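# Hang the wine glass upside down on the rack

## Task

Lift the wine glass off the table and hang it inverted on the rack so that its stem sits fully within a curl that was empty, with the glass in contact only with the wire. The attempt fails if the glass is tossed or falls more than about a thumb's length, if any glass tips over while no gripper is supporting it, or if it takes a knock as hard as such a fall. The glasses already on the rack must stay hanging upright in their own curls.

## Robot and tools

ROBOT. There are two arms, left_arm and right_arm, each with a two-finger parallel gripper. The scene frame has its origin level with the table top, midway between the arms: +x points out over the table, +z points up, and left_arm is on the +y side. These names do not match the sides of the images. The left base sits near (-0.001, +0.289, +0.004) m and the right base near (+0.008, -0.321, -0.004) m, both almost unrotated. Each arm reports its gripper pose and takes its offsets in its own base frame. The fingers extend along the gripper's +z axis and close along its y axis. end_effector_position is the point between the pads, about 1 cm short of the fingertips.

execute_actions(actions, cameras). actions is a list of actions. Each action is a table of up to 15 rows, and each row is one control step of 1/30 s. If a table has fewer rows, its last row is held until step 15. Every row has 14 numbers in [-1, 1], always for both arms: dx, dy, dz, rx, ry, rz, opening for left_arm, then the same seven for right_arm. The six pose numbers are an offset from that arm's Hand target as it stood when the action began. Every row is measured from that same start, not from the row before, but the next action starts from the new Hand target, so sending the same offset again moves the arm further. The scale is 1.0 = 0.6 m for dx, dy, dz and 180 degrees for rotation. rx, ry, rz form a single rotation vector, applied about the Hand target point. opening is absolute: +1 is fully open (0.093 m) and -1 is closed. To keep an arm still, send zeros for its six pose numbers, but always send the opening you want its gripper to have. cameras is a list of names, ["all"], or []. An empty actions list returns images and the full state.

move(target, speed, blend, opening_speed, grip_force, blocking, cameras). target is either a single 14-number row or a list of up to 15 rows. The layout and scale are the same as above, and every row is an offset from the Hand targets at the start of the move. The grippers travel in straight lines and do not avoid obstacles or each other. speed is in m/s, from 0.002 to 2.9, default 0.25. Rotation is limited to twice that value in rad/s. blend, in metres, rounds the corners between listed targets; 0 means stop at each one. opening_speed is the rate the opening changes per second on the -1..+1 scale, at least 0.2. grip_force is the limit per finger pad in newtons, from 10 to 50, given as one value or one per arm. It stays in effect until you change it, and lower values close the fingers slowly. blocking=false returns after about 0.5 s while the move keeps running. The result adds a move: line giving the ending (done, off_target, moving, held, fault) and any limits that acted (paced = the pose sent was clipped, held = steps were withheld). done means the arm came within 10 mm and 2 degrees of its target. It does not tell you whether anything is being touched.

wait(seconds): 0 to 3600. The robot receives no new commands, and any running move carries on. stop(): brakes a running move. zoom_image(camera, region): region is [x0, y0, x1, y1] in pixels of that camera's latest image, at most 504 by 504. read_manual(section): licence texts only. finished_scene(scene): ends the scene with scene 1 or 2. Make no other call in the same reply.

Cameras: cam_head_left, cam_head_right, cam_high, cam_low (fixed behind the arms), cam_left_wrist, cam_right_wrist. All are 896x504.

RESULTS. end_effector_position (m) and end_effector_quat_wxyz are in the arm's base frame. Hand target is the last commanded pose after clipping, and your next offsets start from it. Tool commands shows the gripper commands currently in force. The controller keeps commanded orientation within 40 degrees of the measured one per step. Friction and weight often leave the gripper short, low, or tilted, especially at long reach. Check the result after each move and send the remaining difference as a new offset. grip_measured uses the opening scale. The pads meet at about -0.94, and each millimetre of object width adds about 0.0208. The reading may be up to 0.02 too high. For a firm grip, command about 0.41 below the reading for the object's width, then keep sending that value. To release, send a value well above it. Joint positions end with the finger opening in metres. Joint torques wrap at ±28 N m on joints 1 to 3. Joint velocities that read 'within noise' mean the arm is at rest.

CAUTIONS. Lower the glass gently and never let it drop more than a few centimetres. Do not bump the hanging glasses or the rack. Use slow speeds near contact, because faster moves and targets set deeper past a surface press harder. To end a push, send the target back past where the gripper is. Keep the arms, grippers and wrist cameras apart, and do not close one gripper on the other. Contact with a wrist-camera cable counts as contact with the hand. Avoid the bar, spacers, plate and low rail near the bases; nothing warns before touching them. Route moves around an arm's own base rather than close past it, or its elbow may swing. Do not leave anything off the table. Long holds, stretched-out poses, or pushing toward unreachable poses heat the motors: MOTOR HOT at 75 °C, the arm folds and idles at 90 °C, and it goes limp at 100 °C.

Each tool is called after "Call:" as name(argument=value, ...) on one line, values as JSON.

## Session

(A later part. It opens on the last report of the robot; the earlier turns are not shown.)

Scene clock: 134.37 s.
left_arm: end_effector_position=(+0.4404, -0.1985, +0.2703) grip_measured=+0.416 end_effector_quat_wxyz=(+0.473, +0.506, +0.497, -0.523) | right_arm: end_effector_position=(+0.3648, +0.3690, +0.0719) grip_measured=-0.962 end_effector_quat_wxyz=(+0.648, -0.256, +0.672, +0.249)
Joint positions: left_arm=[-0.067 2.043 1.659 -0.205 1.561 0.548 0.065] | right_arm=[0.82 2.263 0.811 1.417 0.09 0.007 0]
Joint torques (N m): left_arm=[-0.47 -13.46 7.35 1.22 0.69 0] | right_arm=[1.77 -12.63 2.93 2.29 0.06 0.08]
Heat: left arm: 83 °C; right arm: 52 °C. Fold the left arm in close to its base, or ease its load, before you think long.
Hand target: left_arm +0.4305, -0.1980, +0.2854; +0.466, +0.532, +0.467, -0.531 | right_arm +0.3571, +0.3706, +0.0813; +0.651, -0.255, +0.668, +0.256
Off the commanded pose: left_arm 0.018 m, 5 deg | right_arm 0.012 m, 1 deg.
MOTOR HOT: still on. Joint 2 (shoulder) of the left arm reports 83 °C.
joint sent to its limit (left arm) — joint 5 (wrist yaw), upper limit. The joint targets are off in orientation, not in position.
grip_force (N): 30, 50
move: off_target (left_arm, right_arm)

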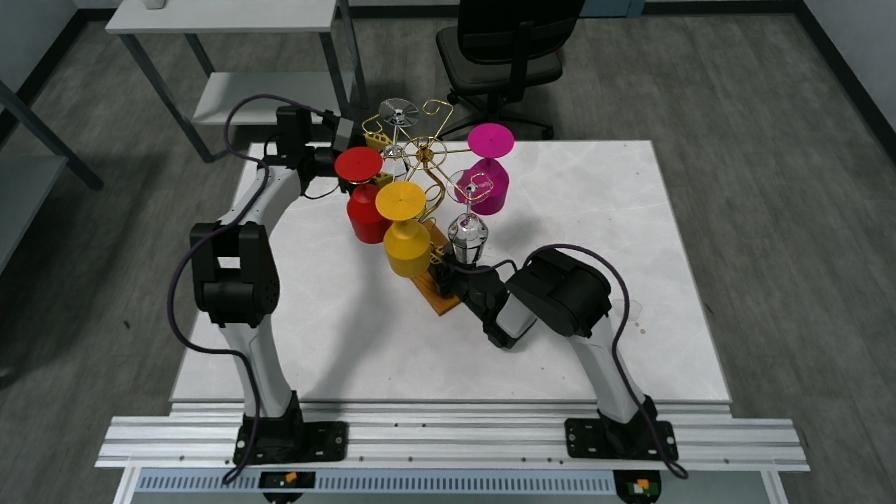

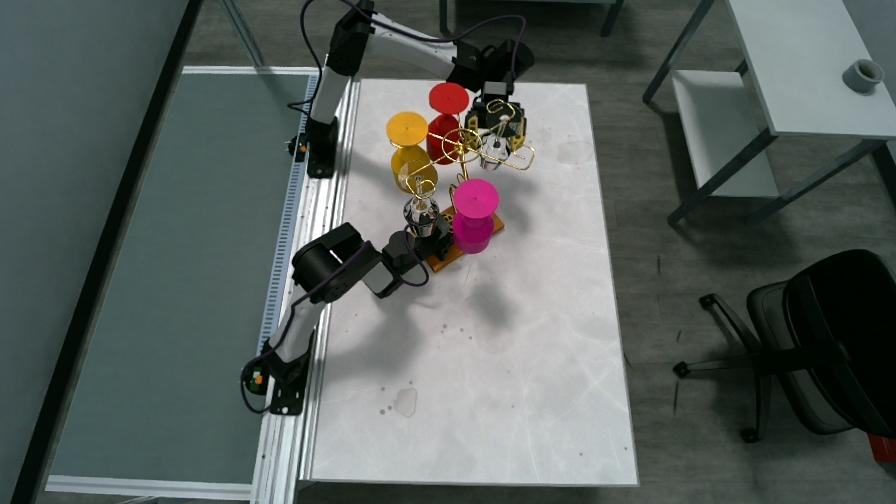

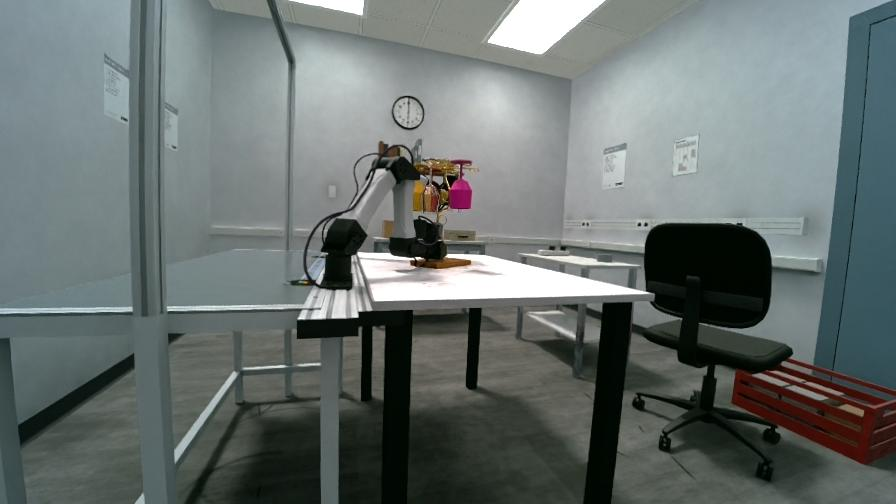

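Call:
zoom_image(camera="cam_high", region=[475, 90, 545, 180])

Call:
zoom_image(camera="cam_head_left", region=[360, 80, 470, 190])

Call:
zoom_image(camera="cam_low", region=[400, 140, 490, 220])

Scaled by 5.600 from the camera's image (finer frame: 1280x720).

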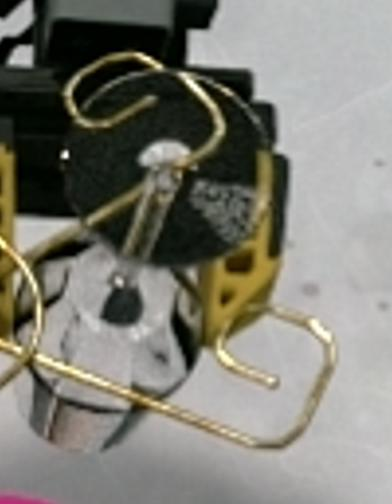

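Scaled by 4.582 from the camera's image (finer frame: 1280x720).

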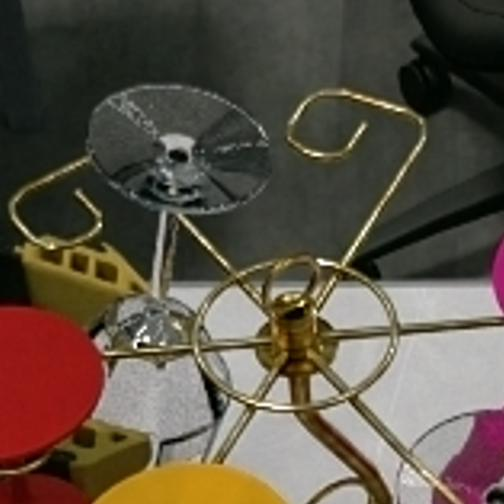

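Scaled by 5.600 from the camera's image (finer frame: 1280x720).

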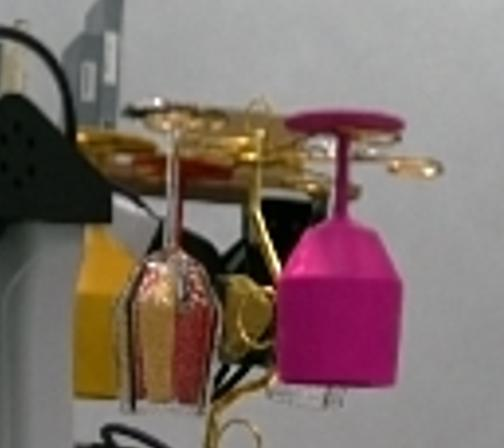

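Call:
move(target=[0.0245,-0.0925,0,0,0,0,0,0,0,0,0,0,0,-1], cameras=["cam_head_left","cam_high","cam_low"], speed=0.07)

Call:
zoom_image(camera="cam_high", region=[475, 100, 545, 180])

Call:
zoom_image(camera="cam_head_left", region=[370, 70, 470, 170])

Call:
zoom_image(camera="cam_low", region=[400, 140, 490, 220])

Scene clock: 136.70 s.
left_arm: end_effector_position=(+0.4457, -0.2378, +0.2882) grip_measured=+0.416 end_effector_quat_wxyz=(+0.461, +0.529, +0.477, -0.529) | right_arm: end_effector_position=(+0.3680, +0.3634, +0.0737) grip_measured=-0.963 end_effector_quat_wxyz=(+0.654, -0.237, +0.676, +0.243)
Joint positions: left_arm=[-0.15 2.098 1.785 -0.14 1.536 0.436 0.065] | right_arm=[0.82 2.263 0.805 1.433 0.127 0.022 0]
Joint torques (N m): left_arm=[-3.45 -9.48 9.4 1.48 0.21 -0.06] | right_arm=[1.77 -12.66 3.29 2.15 -0.33 -0.09]
Heat: left arm: 82 °C; right arm: 52 °C. Fold the left arm in close to its base, or ease its load, before you think long.
Hand target: left_arm +0.4452, -0.2535, +0.2853; +0.466, +0.532, +0.467, -0.531 | right_arm +0.3572, +0.3706, +0.0814; +0.651, -0.255, +0.668, +0.256
Off the commanded pose: left_arm 0.016 m, 1 deg | right_arm 0.015 m, 3 deg.
MOTOR HOT: still on. Joint 2 (shoulder) of the left arm reports 82 °C.
grip_force (N): 30, 50
move: off_target (left_arm)

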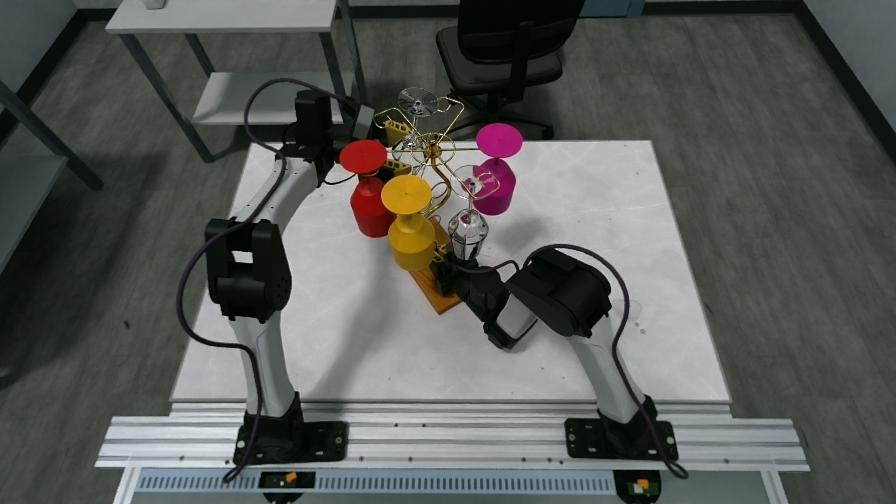

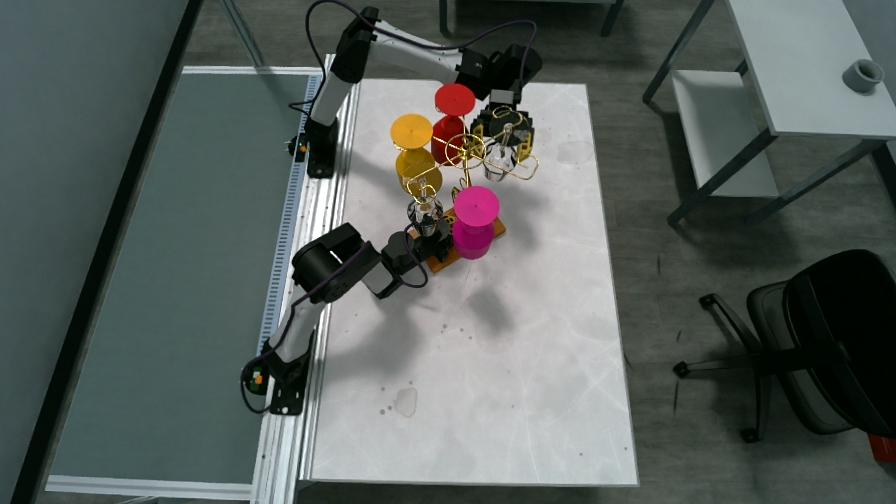

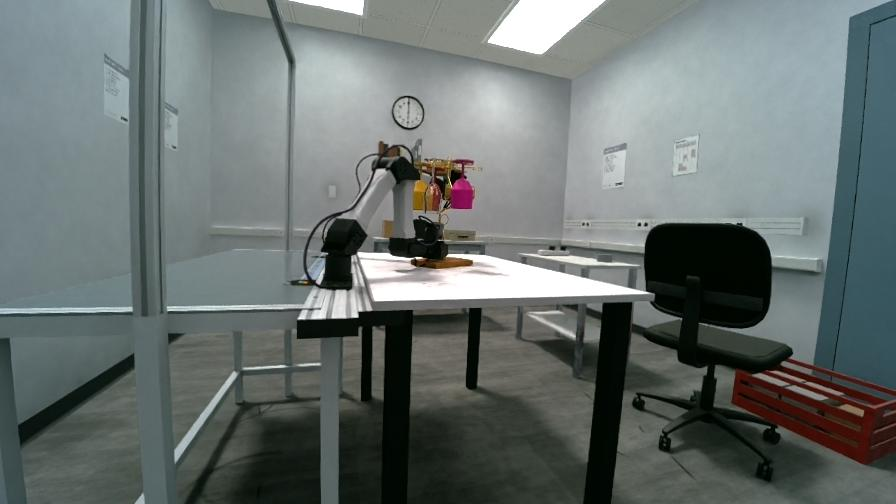

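Scaled by 6.300 from the camera's image (finer frame: 1280x720).

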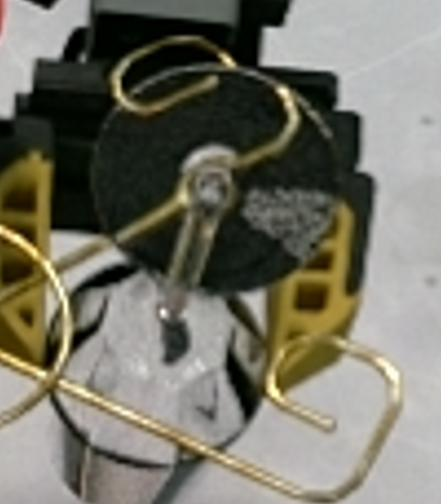

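Scaled by 5.040 from the camera's image (finer frame: 1280x720).

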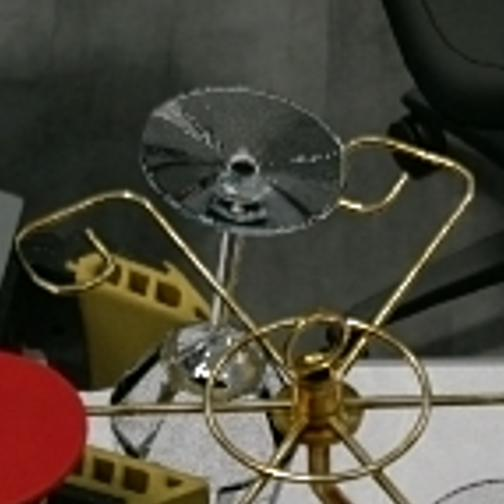

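Scaled by 5.600 from the camera's image (finer frame: 1280x720).

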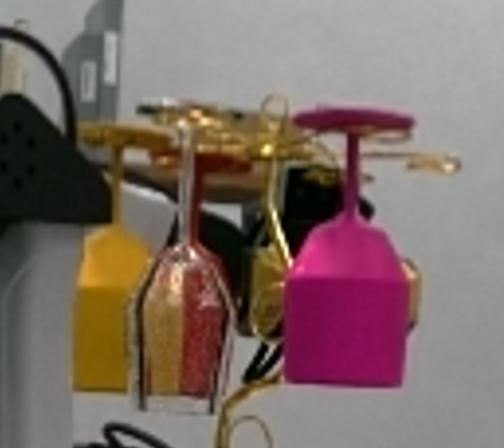

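Call:
move(target=[[0,0.05,0,0,0,0,0,0,0,0,0,0,0,-1],[0,0.05,-0.045,0,0,0,0,0,0,0,0,0,0,-1],[0,0,-0.045,0,0,0,0,0,0,0,0,0,0,-1]], cameras=["cam_head_left","cam_high","cam_low"], speed=0.07)

Call:
zoom_image(camera="cam_high", region=[475, 100, 545, 180])

Call:
zoom_image(camera="cam_head_left", region=[370, 70, 470, 170])

Call:
zoom_image(camera="cam_low", region=[400, 140, 490, 220])

Scene clock: 140.90 s.
left_arm: end_effector_position=(+0.4447, -0.2509, +0.2633) grip_measured=+0.416 end_effector_quat_wxyz=(+0.461, +0.537, +0.471, -0.527) | right_arm: end_effector_position=(+0.3669, +0.3644, +0.0723) grip_measured=-0.963 end_effector_quat_wxyz=(+0.653, -0.243, +0.676, +0.242)
Joint positions: left_arm=[-0.178 2.121 1.712 -0.002 1.522 0.408 0.065] | right_arm=[0.822 2.263 0.805 1.426 0.123 0.014 0]
Joint torques (N m): left_arm=[-0.72 -10.35 7.42 1.55 0.32 -0.16] | right_arm=[1.63 -12.68 3.21 2.21 -0.27 0.01]
Heat: left arm: 80 °C; right arm: 51 °C. Fold the left arm in close to its base, or ease its load, before you think long.
Hand target: left_arm +0.4453, -0.2534, +0.2583; +0.466, +0.532, +0.467, -0.531 | right_arm +0.3571, +0.3707, +0.0814; +0.651, -0.255, +0.668, +0.256
Off the commanded pose: left_arm 0.006 m, 1 deg | right_arm 0.015 m, 2 deg.
MOTOR HOT: still on. Joint 2 (shoulder) of the left arm reports 80 °C.
grip_force (N): 30, 50
move: done

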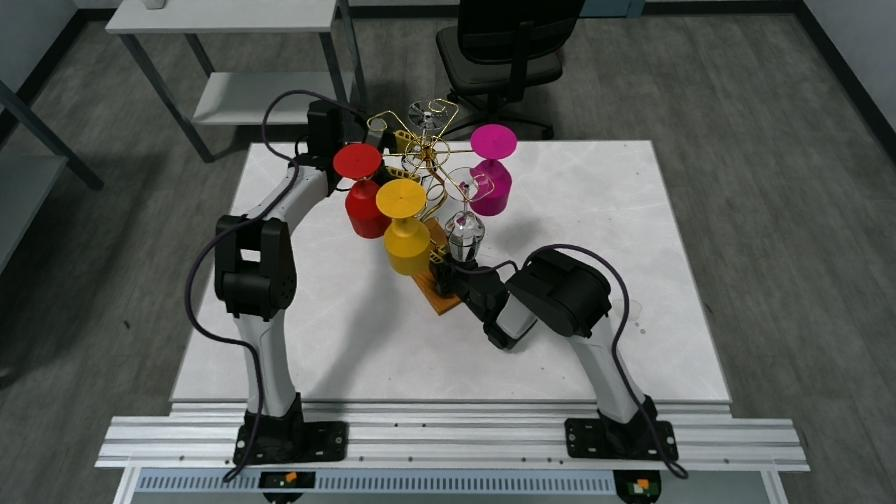

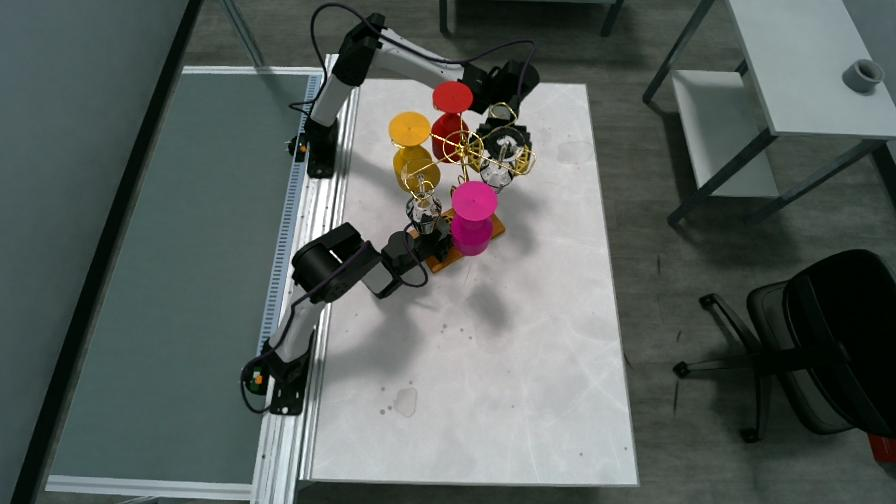

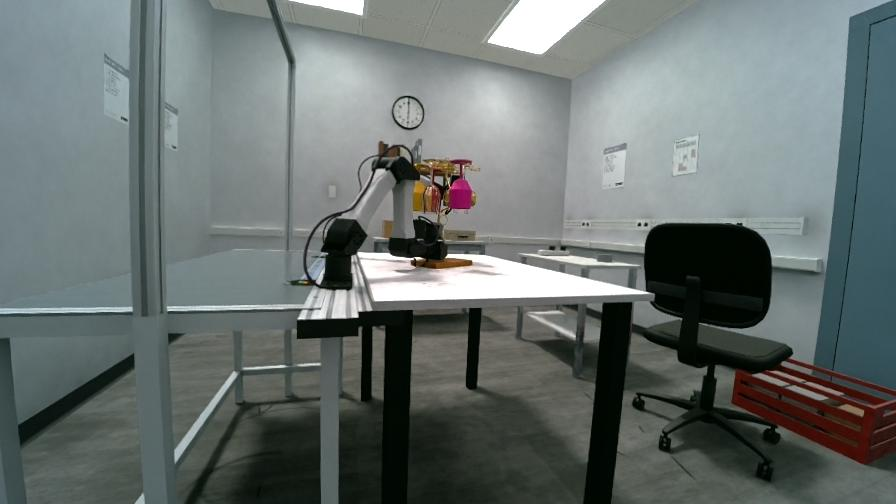

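Scaled by 6.300 from the camera's image (finer frame: 1280x720).

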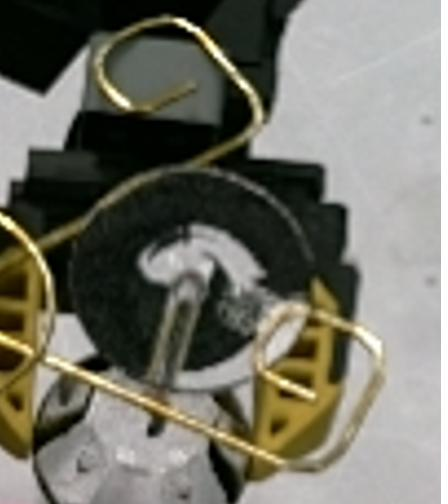

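Scaled by 5.040 from the camera's image (finer frame: 1280x720).

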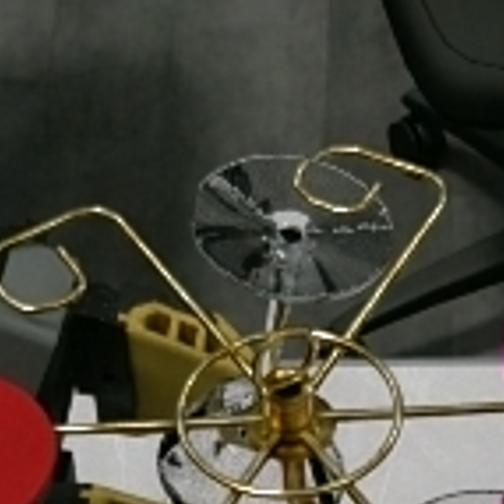

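Scaled by 5.600 from the camera's image (finer frame: 1280x720).

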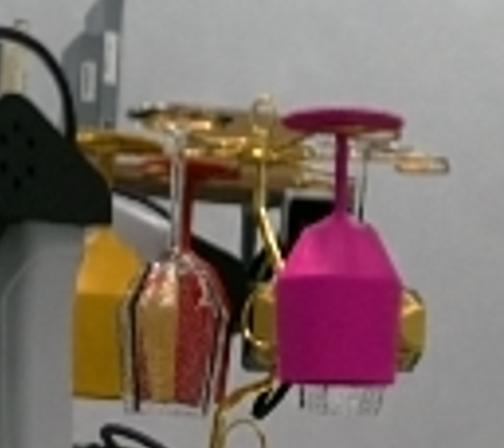

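Call:
move(target=[[0.0135,-0.046,0.010,0,0,0,0,0,0,0,0,0,0,-1],[0.034,-0.076,0.010,0,0,0,0,0,0,0,0,0,0,-1]], cameras=["cam_head_left","cam_high","cam_low"], speed=0.06, blend=0.005)

Call:
zoom_image(camera="cam_high", region=[485, 110, 555, 190])

Call:
zoom_image(camera="cam_head_left", region=[390, 70, 490, 170])

Call:
zoom_image(camera="cam_low", region=[400, 140, 490, 220])

Scene clock: 143.50 s.
left_arm: end_effector_position=(+0.4653, -0.2950, +0.2653) grip_measured=+0.416 end_effector_quat_wxyz=(+0.459, +0.533, +0.473, -0.531) | right_arm: end_effector_position=(+0.3669, +0.3644, +0.0723) grip_measured=-0.963 end_effector_quat_wxyz=(+0.653, -0.243, +0.676, +0.242)
Joint positions: left_arm=[-0.257 2.233 1.81 0.308 1.444 0.101 0.065] | right_arm=[0.822 2.263 0.805 1.426 0.123 0.014 0]
Joint torques (N m): left_arm=[-0.99 -11.45 7.83 1.7 0 -0.28] | right_arm=[1.62 -12.63 3.29 2.2 -0.27 0]
Heat: left arm: 79 °C; right arm: 51 °C. Fold the left arm in close to its base, or ease its load, before you think long.
Hand target: left_arm +0.4657, -0.2990, +0.2644; +0.467, +0.532, +0.467, -0.531 | right_arm +0.3571, +0.3707, +0.0814; +0.651, -0.255, +0.668, +0.256
Off the commanded pose: left_arm 0.004 m, 1 deg | right_arm 0.015 m, 2 deg.
MOTOR HOT: still on. Joint 2 (shoulder) of the left arm reports 79 °C.
grip_force (N): 30, 50
move: done

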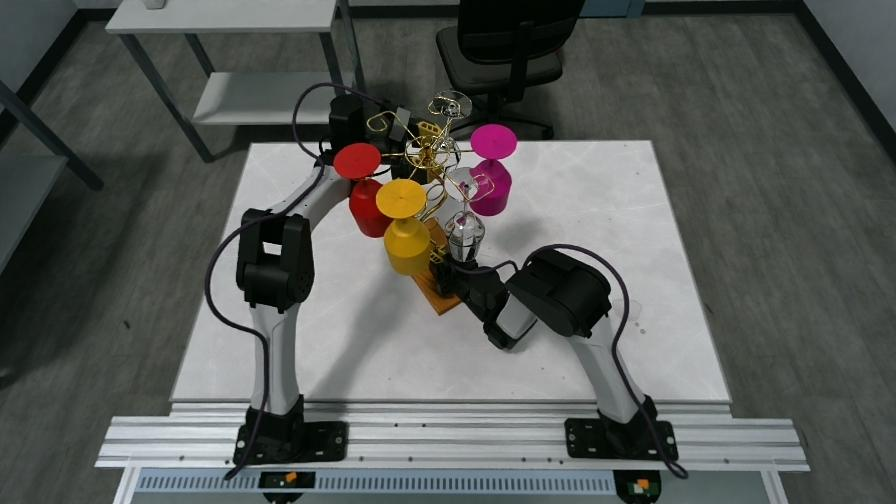

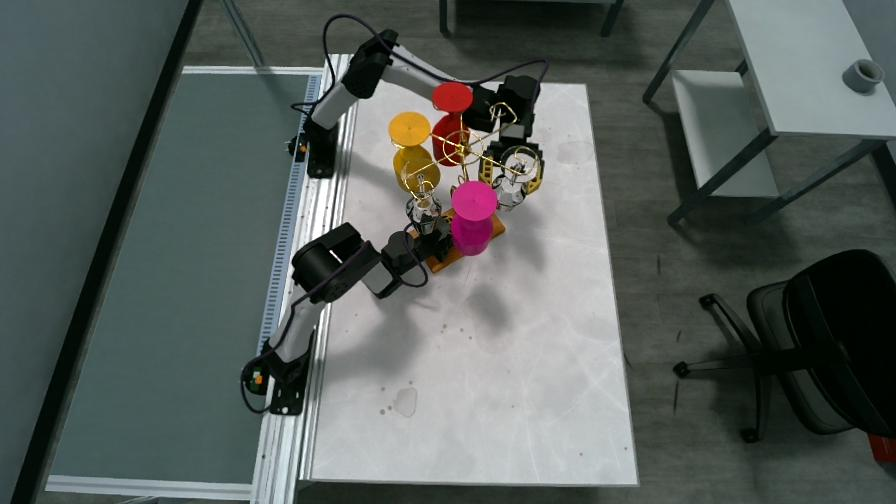

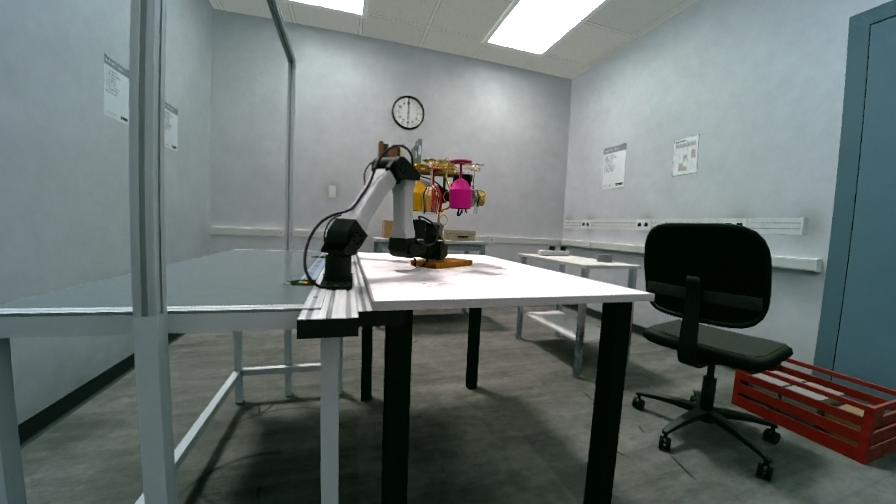

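Scaled by 6.300 from the camera's image (finer frame: 1280x720).

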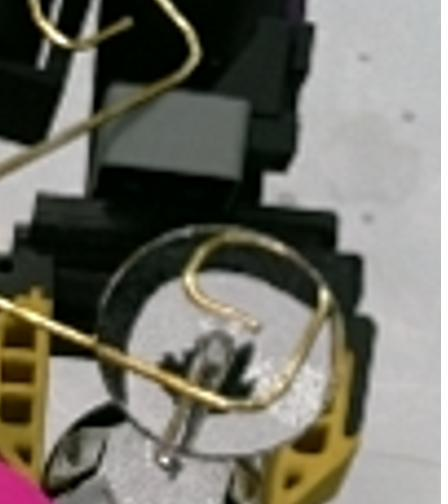

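Scaled by 5.040 from the camera's image (finer frame: 1280x720).

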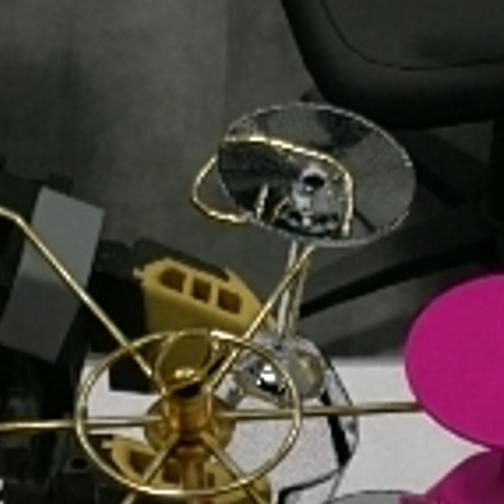

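Scaled by 5.600 from the camera's image (finer frame: 1280x720).

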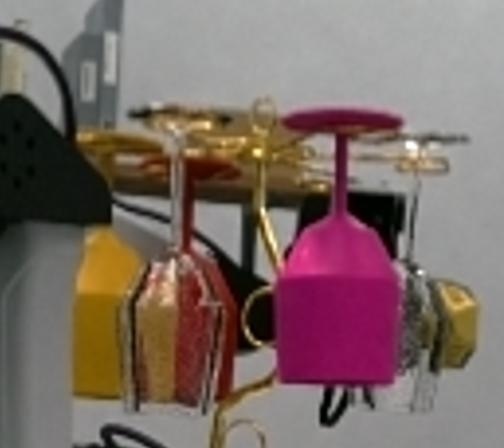

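Call:
move(target=[[0.031,0.008,0,0,0,0,0,0,0,0,0,0,0,-1],[0.038,0.03,0,0,0,0,0,0,0,0,0,0,0,-1]], cameras=["cam_head_left","cam_high","cam_low"], speed=0.05)

Call:
zoom_image(camera="cam_high", region=[485, 110, 555, 190])

Call:
zoom_image(camera="cam_head_left", region=[390, 60, 490, 160])

Call:
zoom_image(camera="cam_low", region=[400, 140, 490, 220])

Scene clock: 145.43 s.
left_arm: end_effector_position=(+0.4851, -0.2826, +0.2599) grip_measured=+0.416 end_effector_quat_wxyz=(+0.458, +0.524, +0.479, -0.534) | right_arm: end_effector_position=(+0.3669, +0.3644, +0.0723) grip_measured=-0.963 end_effector_quat_wxyz=(+0.653, -0.243, +0.676, +0.242)
Joint positions: left_arm=[-0.224 2.301 1.894 0.317 1.467 0.058 0.065] | right_arm=[0.822 2.263 0.805 1.426 0.123 0.014 0]
Joint torques (N m): left_arm=[0.2 -11.11 10.69 1.6 0.19 -0.15] | right_arm=[1.63 -12.59 3.3 2.2 -0.28 -0.01]
Heat: left arm: 78 °C; right arm: 51 °C. Fold the left arm in close to its base, or ease its load, before you think long.
Hand target: left_arm +0.4885, -0.2810, +0.2643; +0.466, +0.532, +0.467, -0.531 | right_arm +0.3571, +0.3707, +0.0814; +0.651, -0.255, +0.668, +0.256
Off the commanded pose: left_arm 0.006 m, 2 deg | right_arm 0.015 m, 2 deg.
MOTOR HOT: still on. Joint 2 (shoulder) of the left arm reports 78 °C.
grip_force (N): 30, 50
move: done

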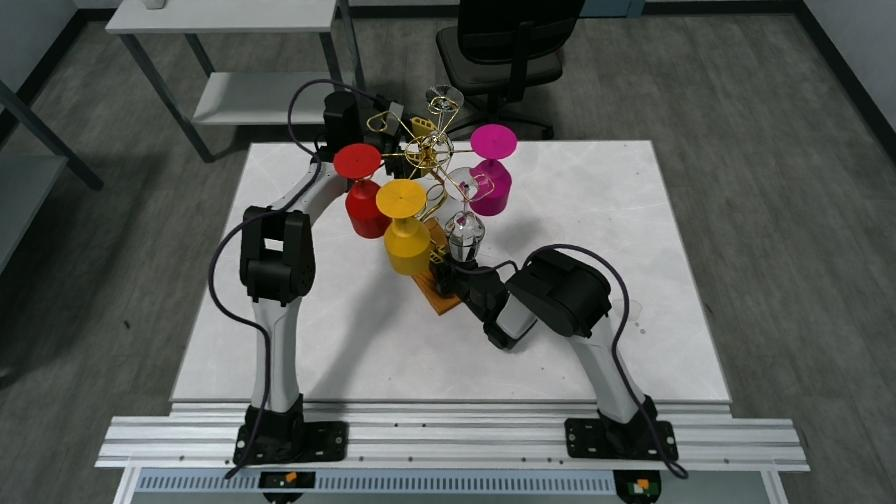

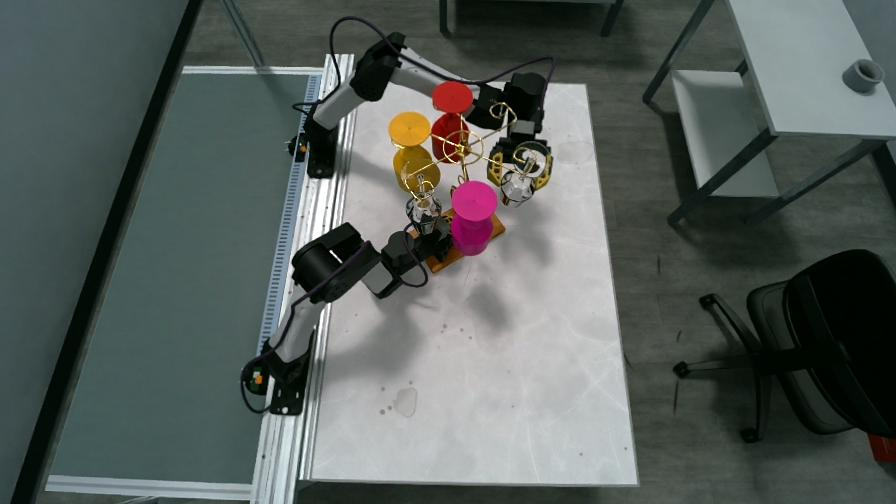

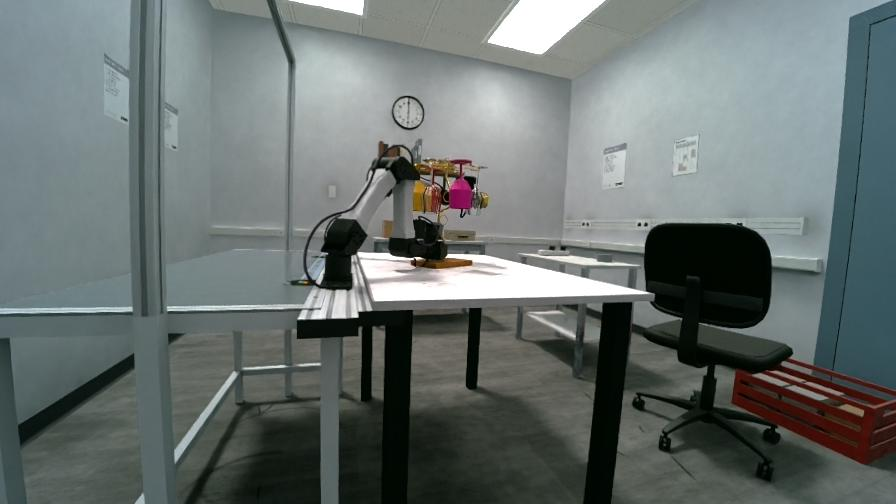

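Scaled by 6.300 from the camera's image (finer frame: 1280x720).

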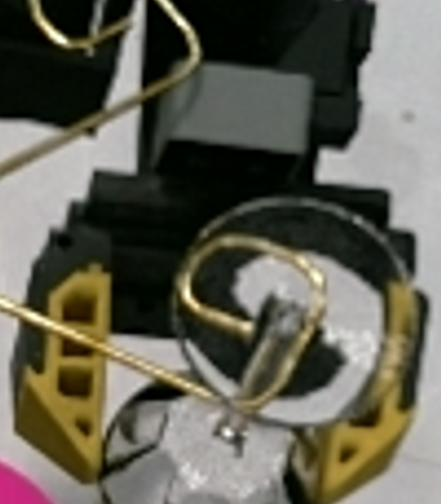

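Scaled by 5.040 from the camera's image (finer frame: 1280x720).

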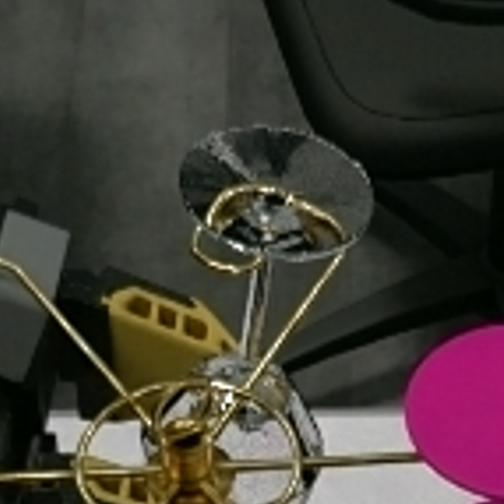

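Scaled by 5.600 from the camera's image (finer frame: 1280x720).

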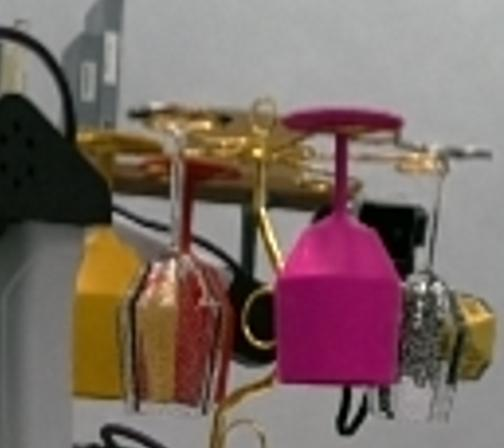

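Call:
move(target=[[0,0.026,0.007,0,0,0,0,0,0,0,0,0,0,-1],[-0.018,0.027,0.007,0,0,0,0,0,0,0,0,0,0,-1]], cameras=["cam_head_left","cam_high","cam_low","cam_left_wrist"], speed=0.05)

Call:
zoom_image(camera="cam_high", region=[485, 110, 555, 190])

Call:
zoom_image(camera="cam_head_left", region=[390, 60, 490, 160])

Call:
zoom_image(camera="cam_low", region=[400, 140, 490, 220])

Scene clock: 147.43 s.
left_arm: end_effector_position=(+0.4833, -0.2677, +0.2567) grip_measured=+0.416 end_effector_quat_wxyz=(+0.456, +0.523, +0.480, -0.537) | right_arm: end_effector_position=(+0.3669, +0.3644, +0.0723) grip_measured=-0.963 end_effector_quat_wxyz=(+0.653, -0.243, +0.676, +0.242)
Joint positions: left_arm=[-0.197 2.284 1.854 0.331 1.498 0.06 0.065] | right_arm=[0.822 2.263 0.805 1.426 0.123 0.014 0]
Joint torques (N m): left_arm=[0.03 -14.83 6.99 1.48 0.18 -0.04] | right_arm=[1.62 -12.66 3.3 2.2 -0.29 -0.01]
Heat: left arm: 79 °C; right arm: 51 °C. Fold the left arm in close to its base, or ease its load, before you think long.
Hand target: left_arm +0.4776, -0.2649, +0.2685; +0.466, +0.532, +0.467, -0.531 | right_arm +0.3571, +0.3707, +0.0814; +0.651, -0.255, +0.668, +0.256
Off the commanded pose: left_arm 0.013 m, 2 deg | right_arm 0.015 m, 2 deg.
MOTOR HOT: still on. Joint 2 (shoulder) of the left arm reports 79 °C.
grip_force (N): 30, 50
move: off_target (left_arm)

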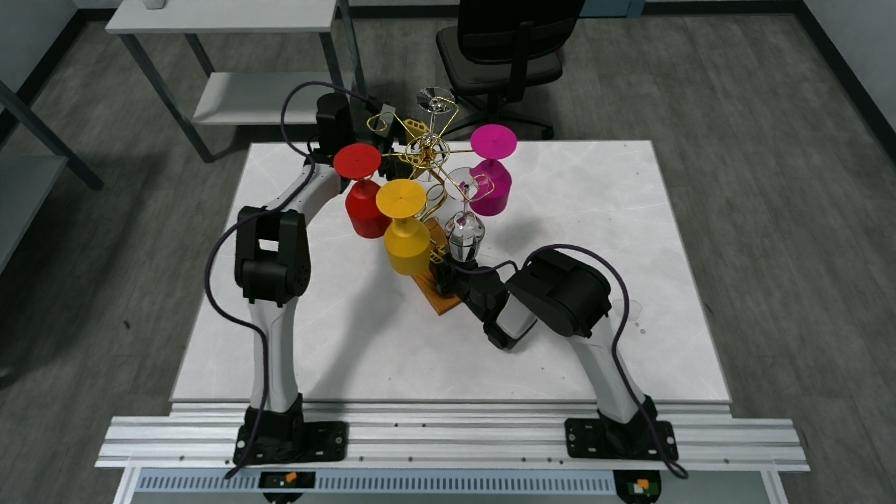

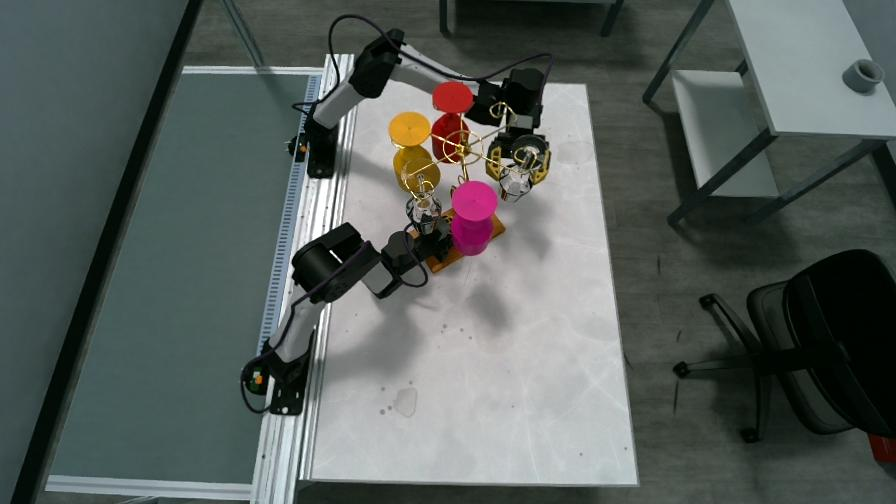

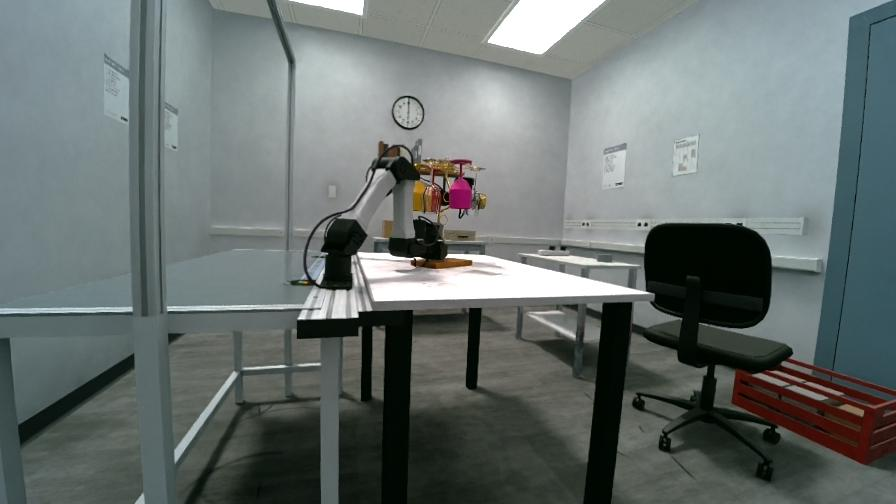

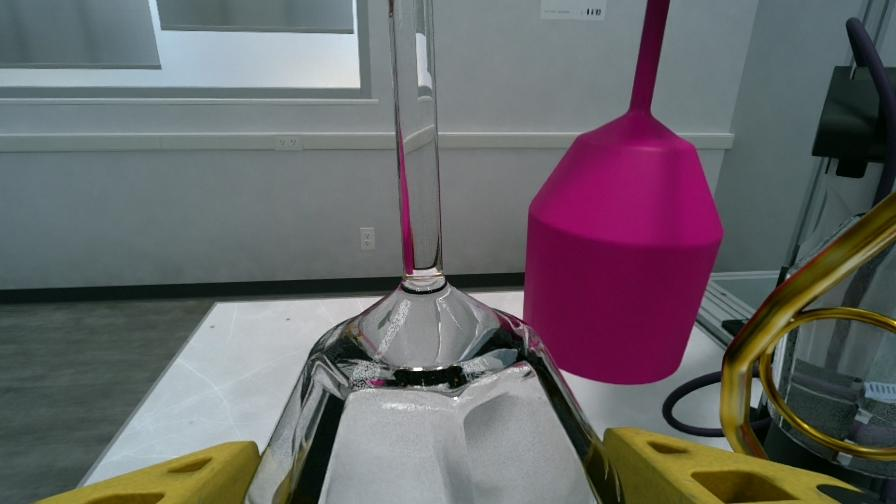

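Scaled by 6.300 from the camera's image (finer frame: 1280x720).

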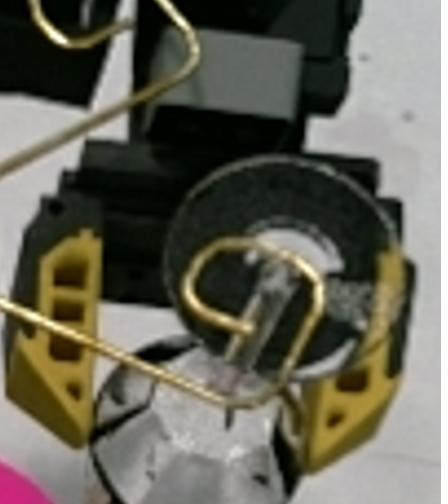

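Scaled by 5.040 from the camera's image (finer frame: 1280x720).

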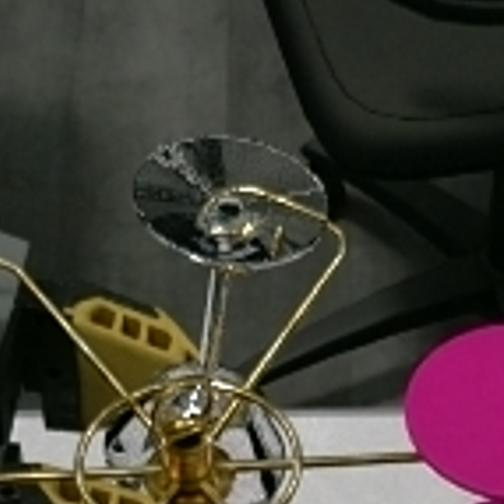

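Scaled by 5.600 from the camera's image (finer frame: 1280x720).

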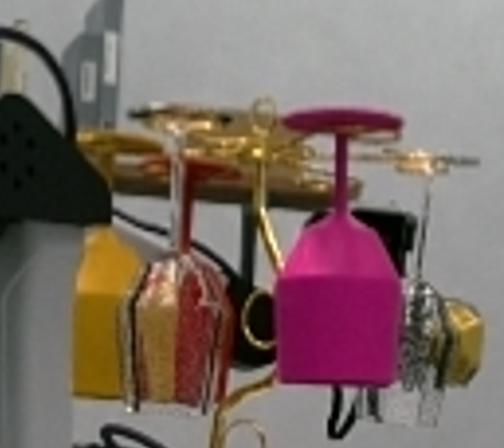

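Call:
move(target=[-0.004,-0.003,-0.018,0,0,0,0,0,0,0,0,0,0,-1], cameras=["cam_head_left","cam_high","cam_low"], speed=0.03)

Call:
zoom_image(camera="cam_high", region=[485, 110, 555, 190])

Call:
zoom_image(camera="cam_low", region=[440, 140, 490, 220])

Call:
zoom_image(camera="cam_head_left", region=[390, 60, 490, 160])

Scene clock: 148.83 s.
left_arm: end_effector_position=(+0.4826, -0.2674, +0.2557) grip_measured=+0.416 end_effector_quat_wxyz=(+0.466, +0.523, +0.479, -0.529) | right_arm: end_effector_position=(+0.3669, +0.3644, +0.0723) grip_measured=-0.963 end_effector_quat_wxyz=(+0.653, -0.243, +0.676, +0.242)
Joint positions: left_arm=[-0.197 2.271 1.818 0.382 1.48 0.052 0.065] | right_arm=[0.822 2.263 0.805 1.426 0.123 0.014 0]
Joint torques (N m): left_arm=[-0.42 -13.48 6.28 1.43 0.31 0.01] | right_arm=[1.63 -12.63 3.3 2.21 -0.29 0]
Heat: left arm: 79 °C; right arm: 51 °C. Fold the left arm in close to its base, or ease its load, before you think long.
Hand target: left_arm +0.4752, -0.2667, +0.2577; +0.466, +0.532, +0.467, -0.531 | right_arm +0.3571, +0.3707, +0.0814; +0.651, -0.255, +0.668, +0.256
Off the commanded pose: left_arm 0.008 m, 2 deg | right_arm 0.015 m, 2 deg.
MOTOR HOT: still on. Joint 2 (shoulder) of the left arm reports 79 °C.
grip_force (N): 30, 50
move: done

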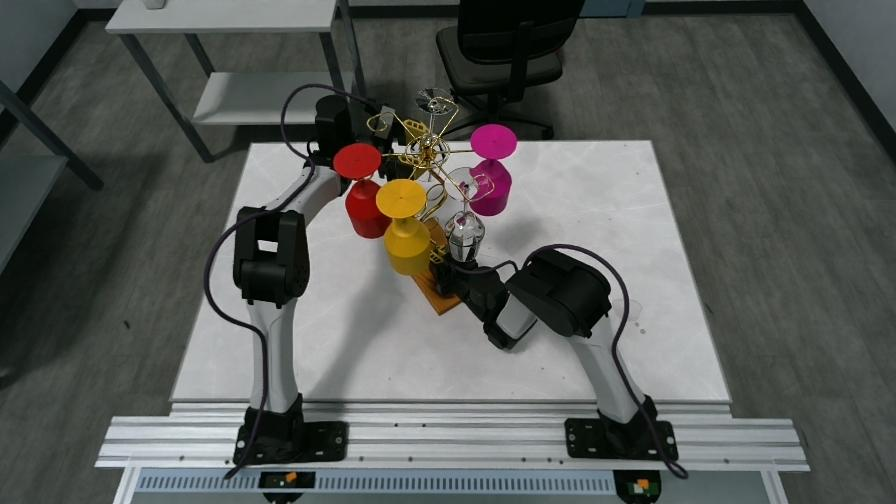

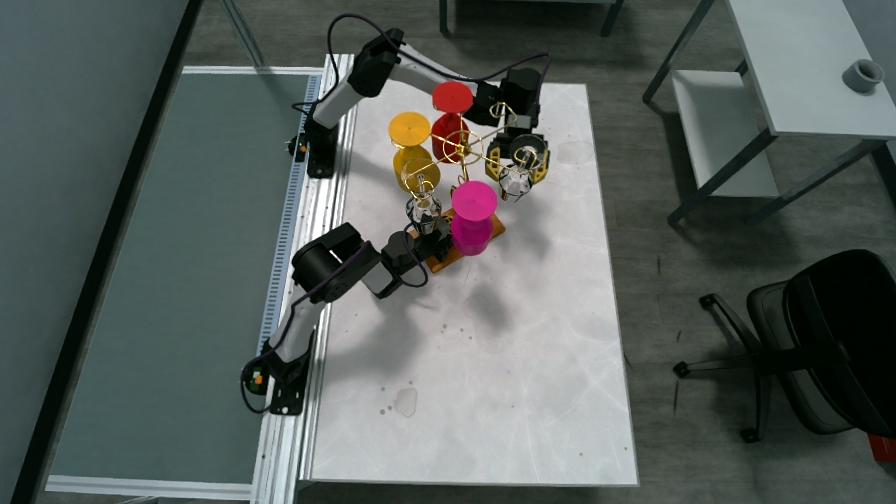

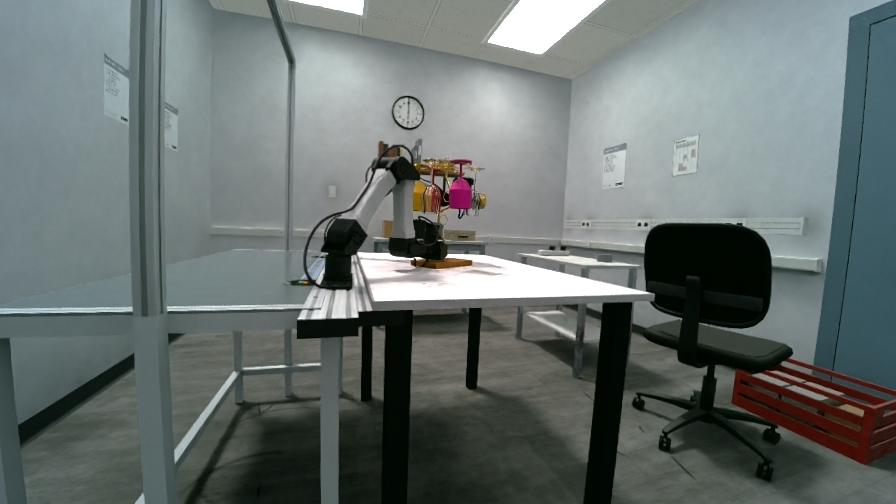

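Scaled by 6.300 from the camera's image (finer frame: 1280x720).

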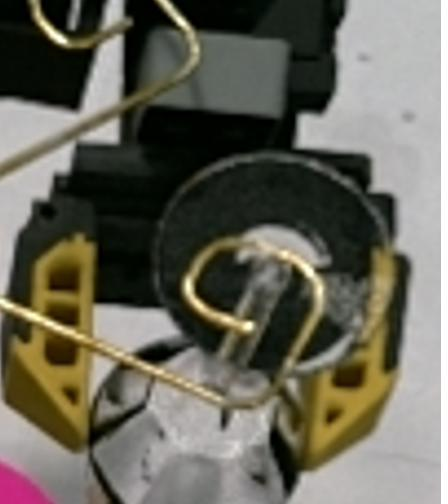

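Scaled by 6.300 from the camera's image (finer frame: 1280x720).

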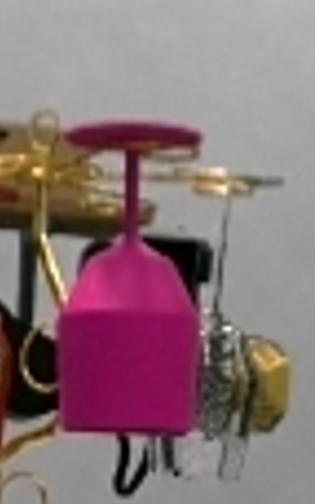

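Scaled by 5.040 from the camera's image (finer frame: 1280x720).

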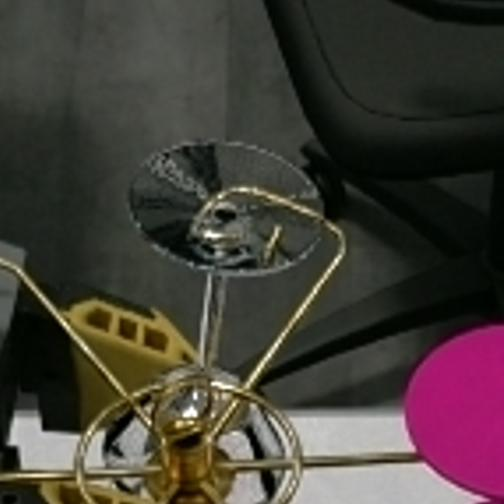

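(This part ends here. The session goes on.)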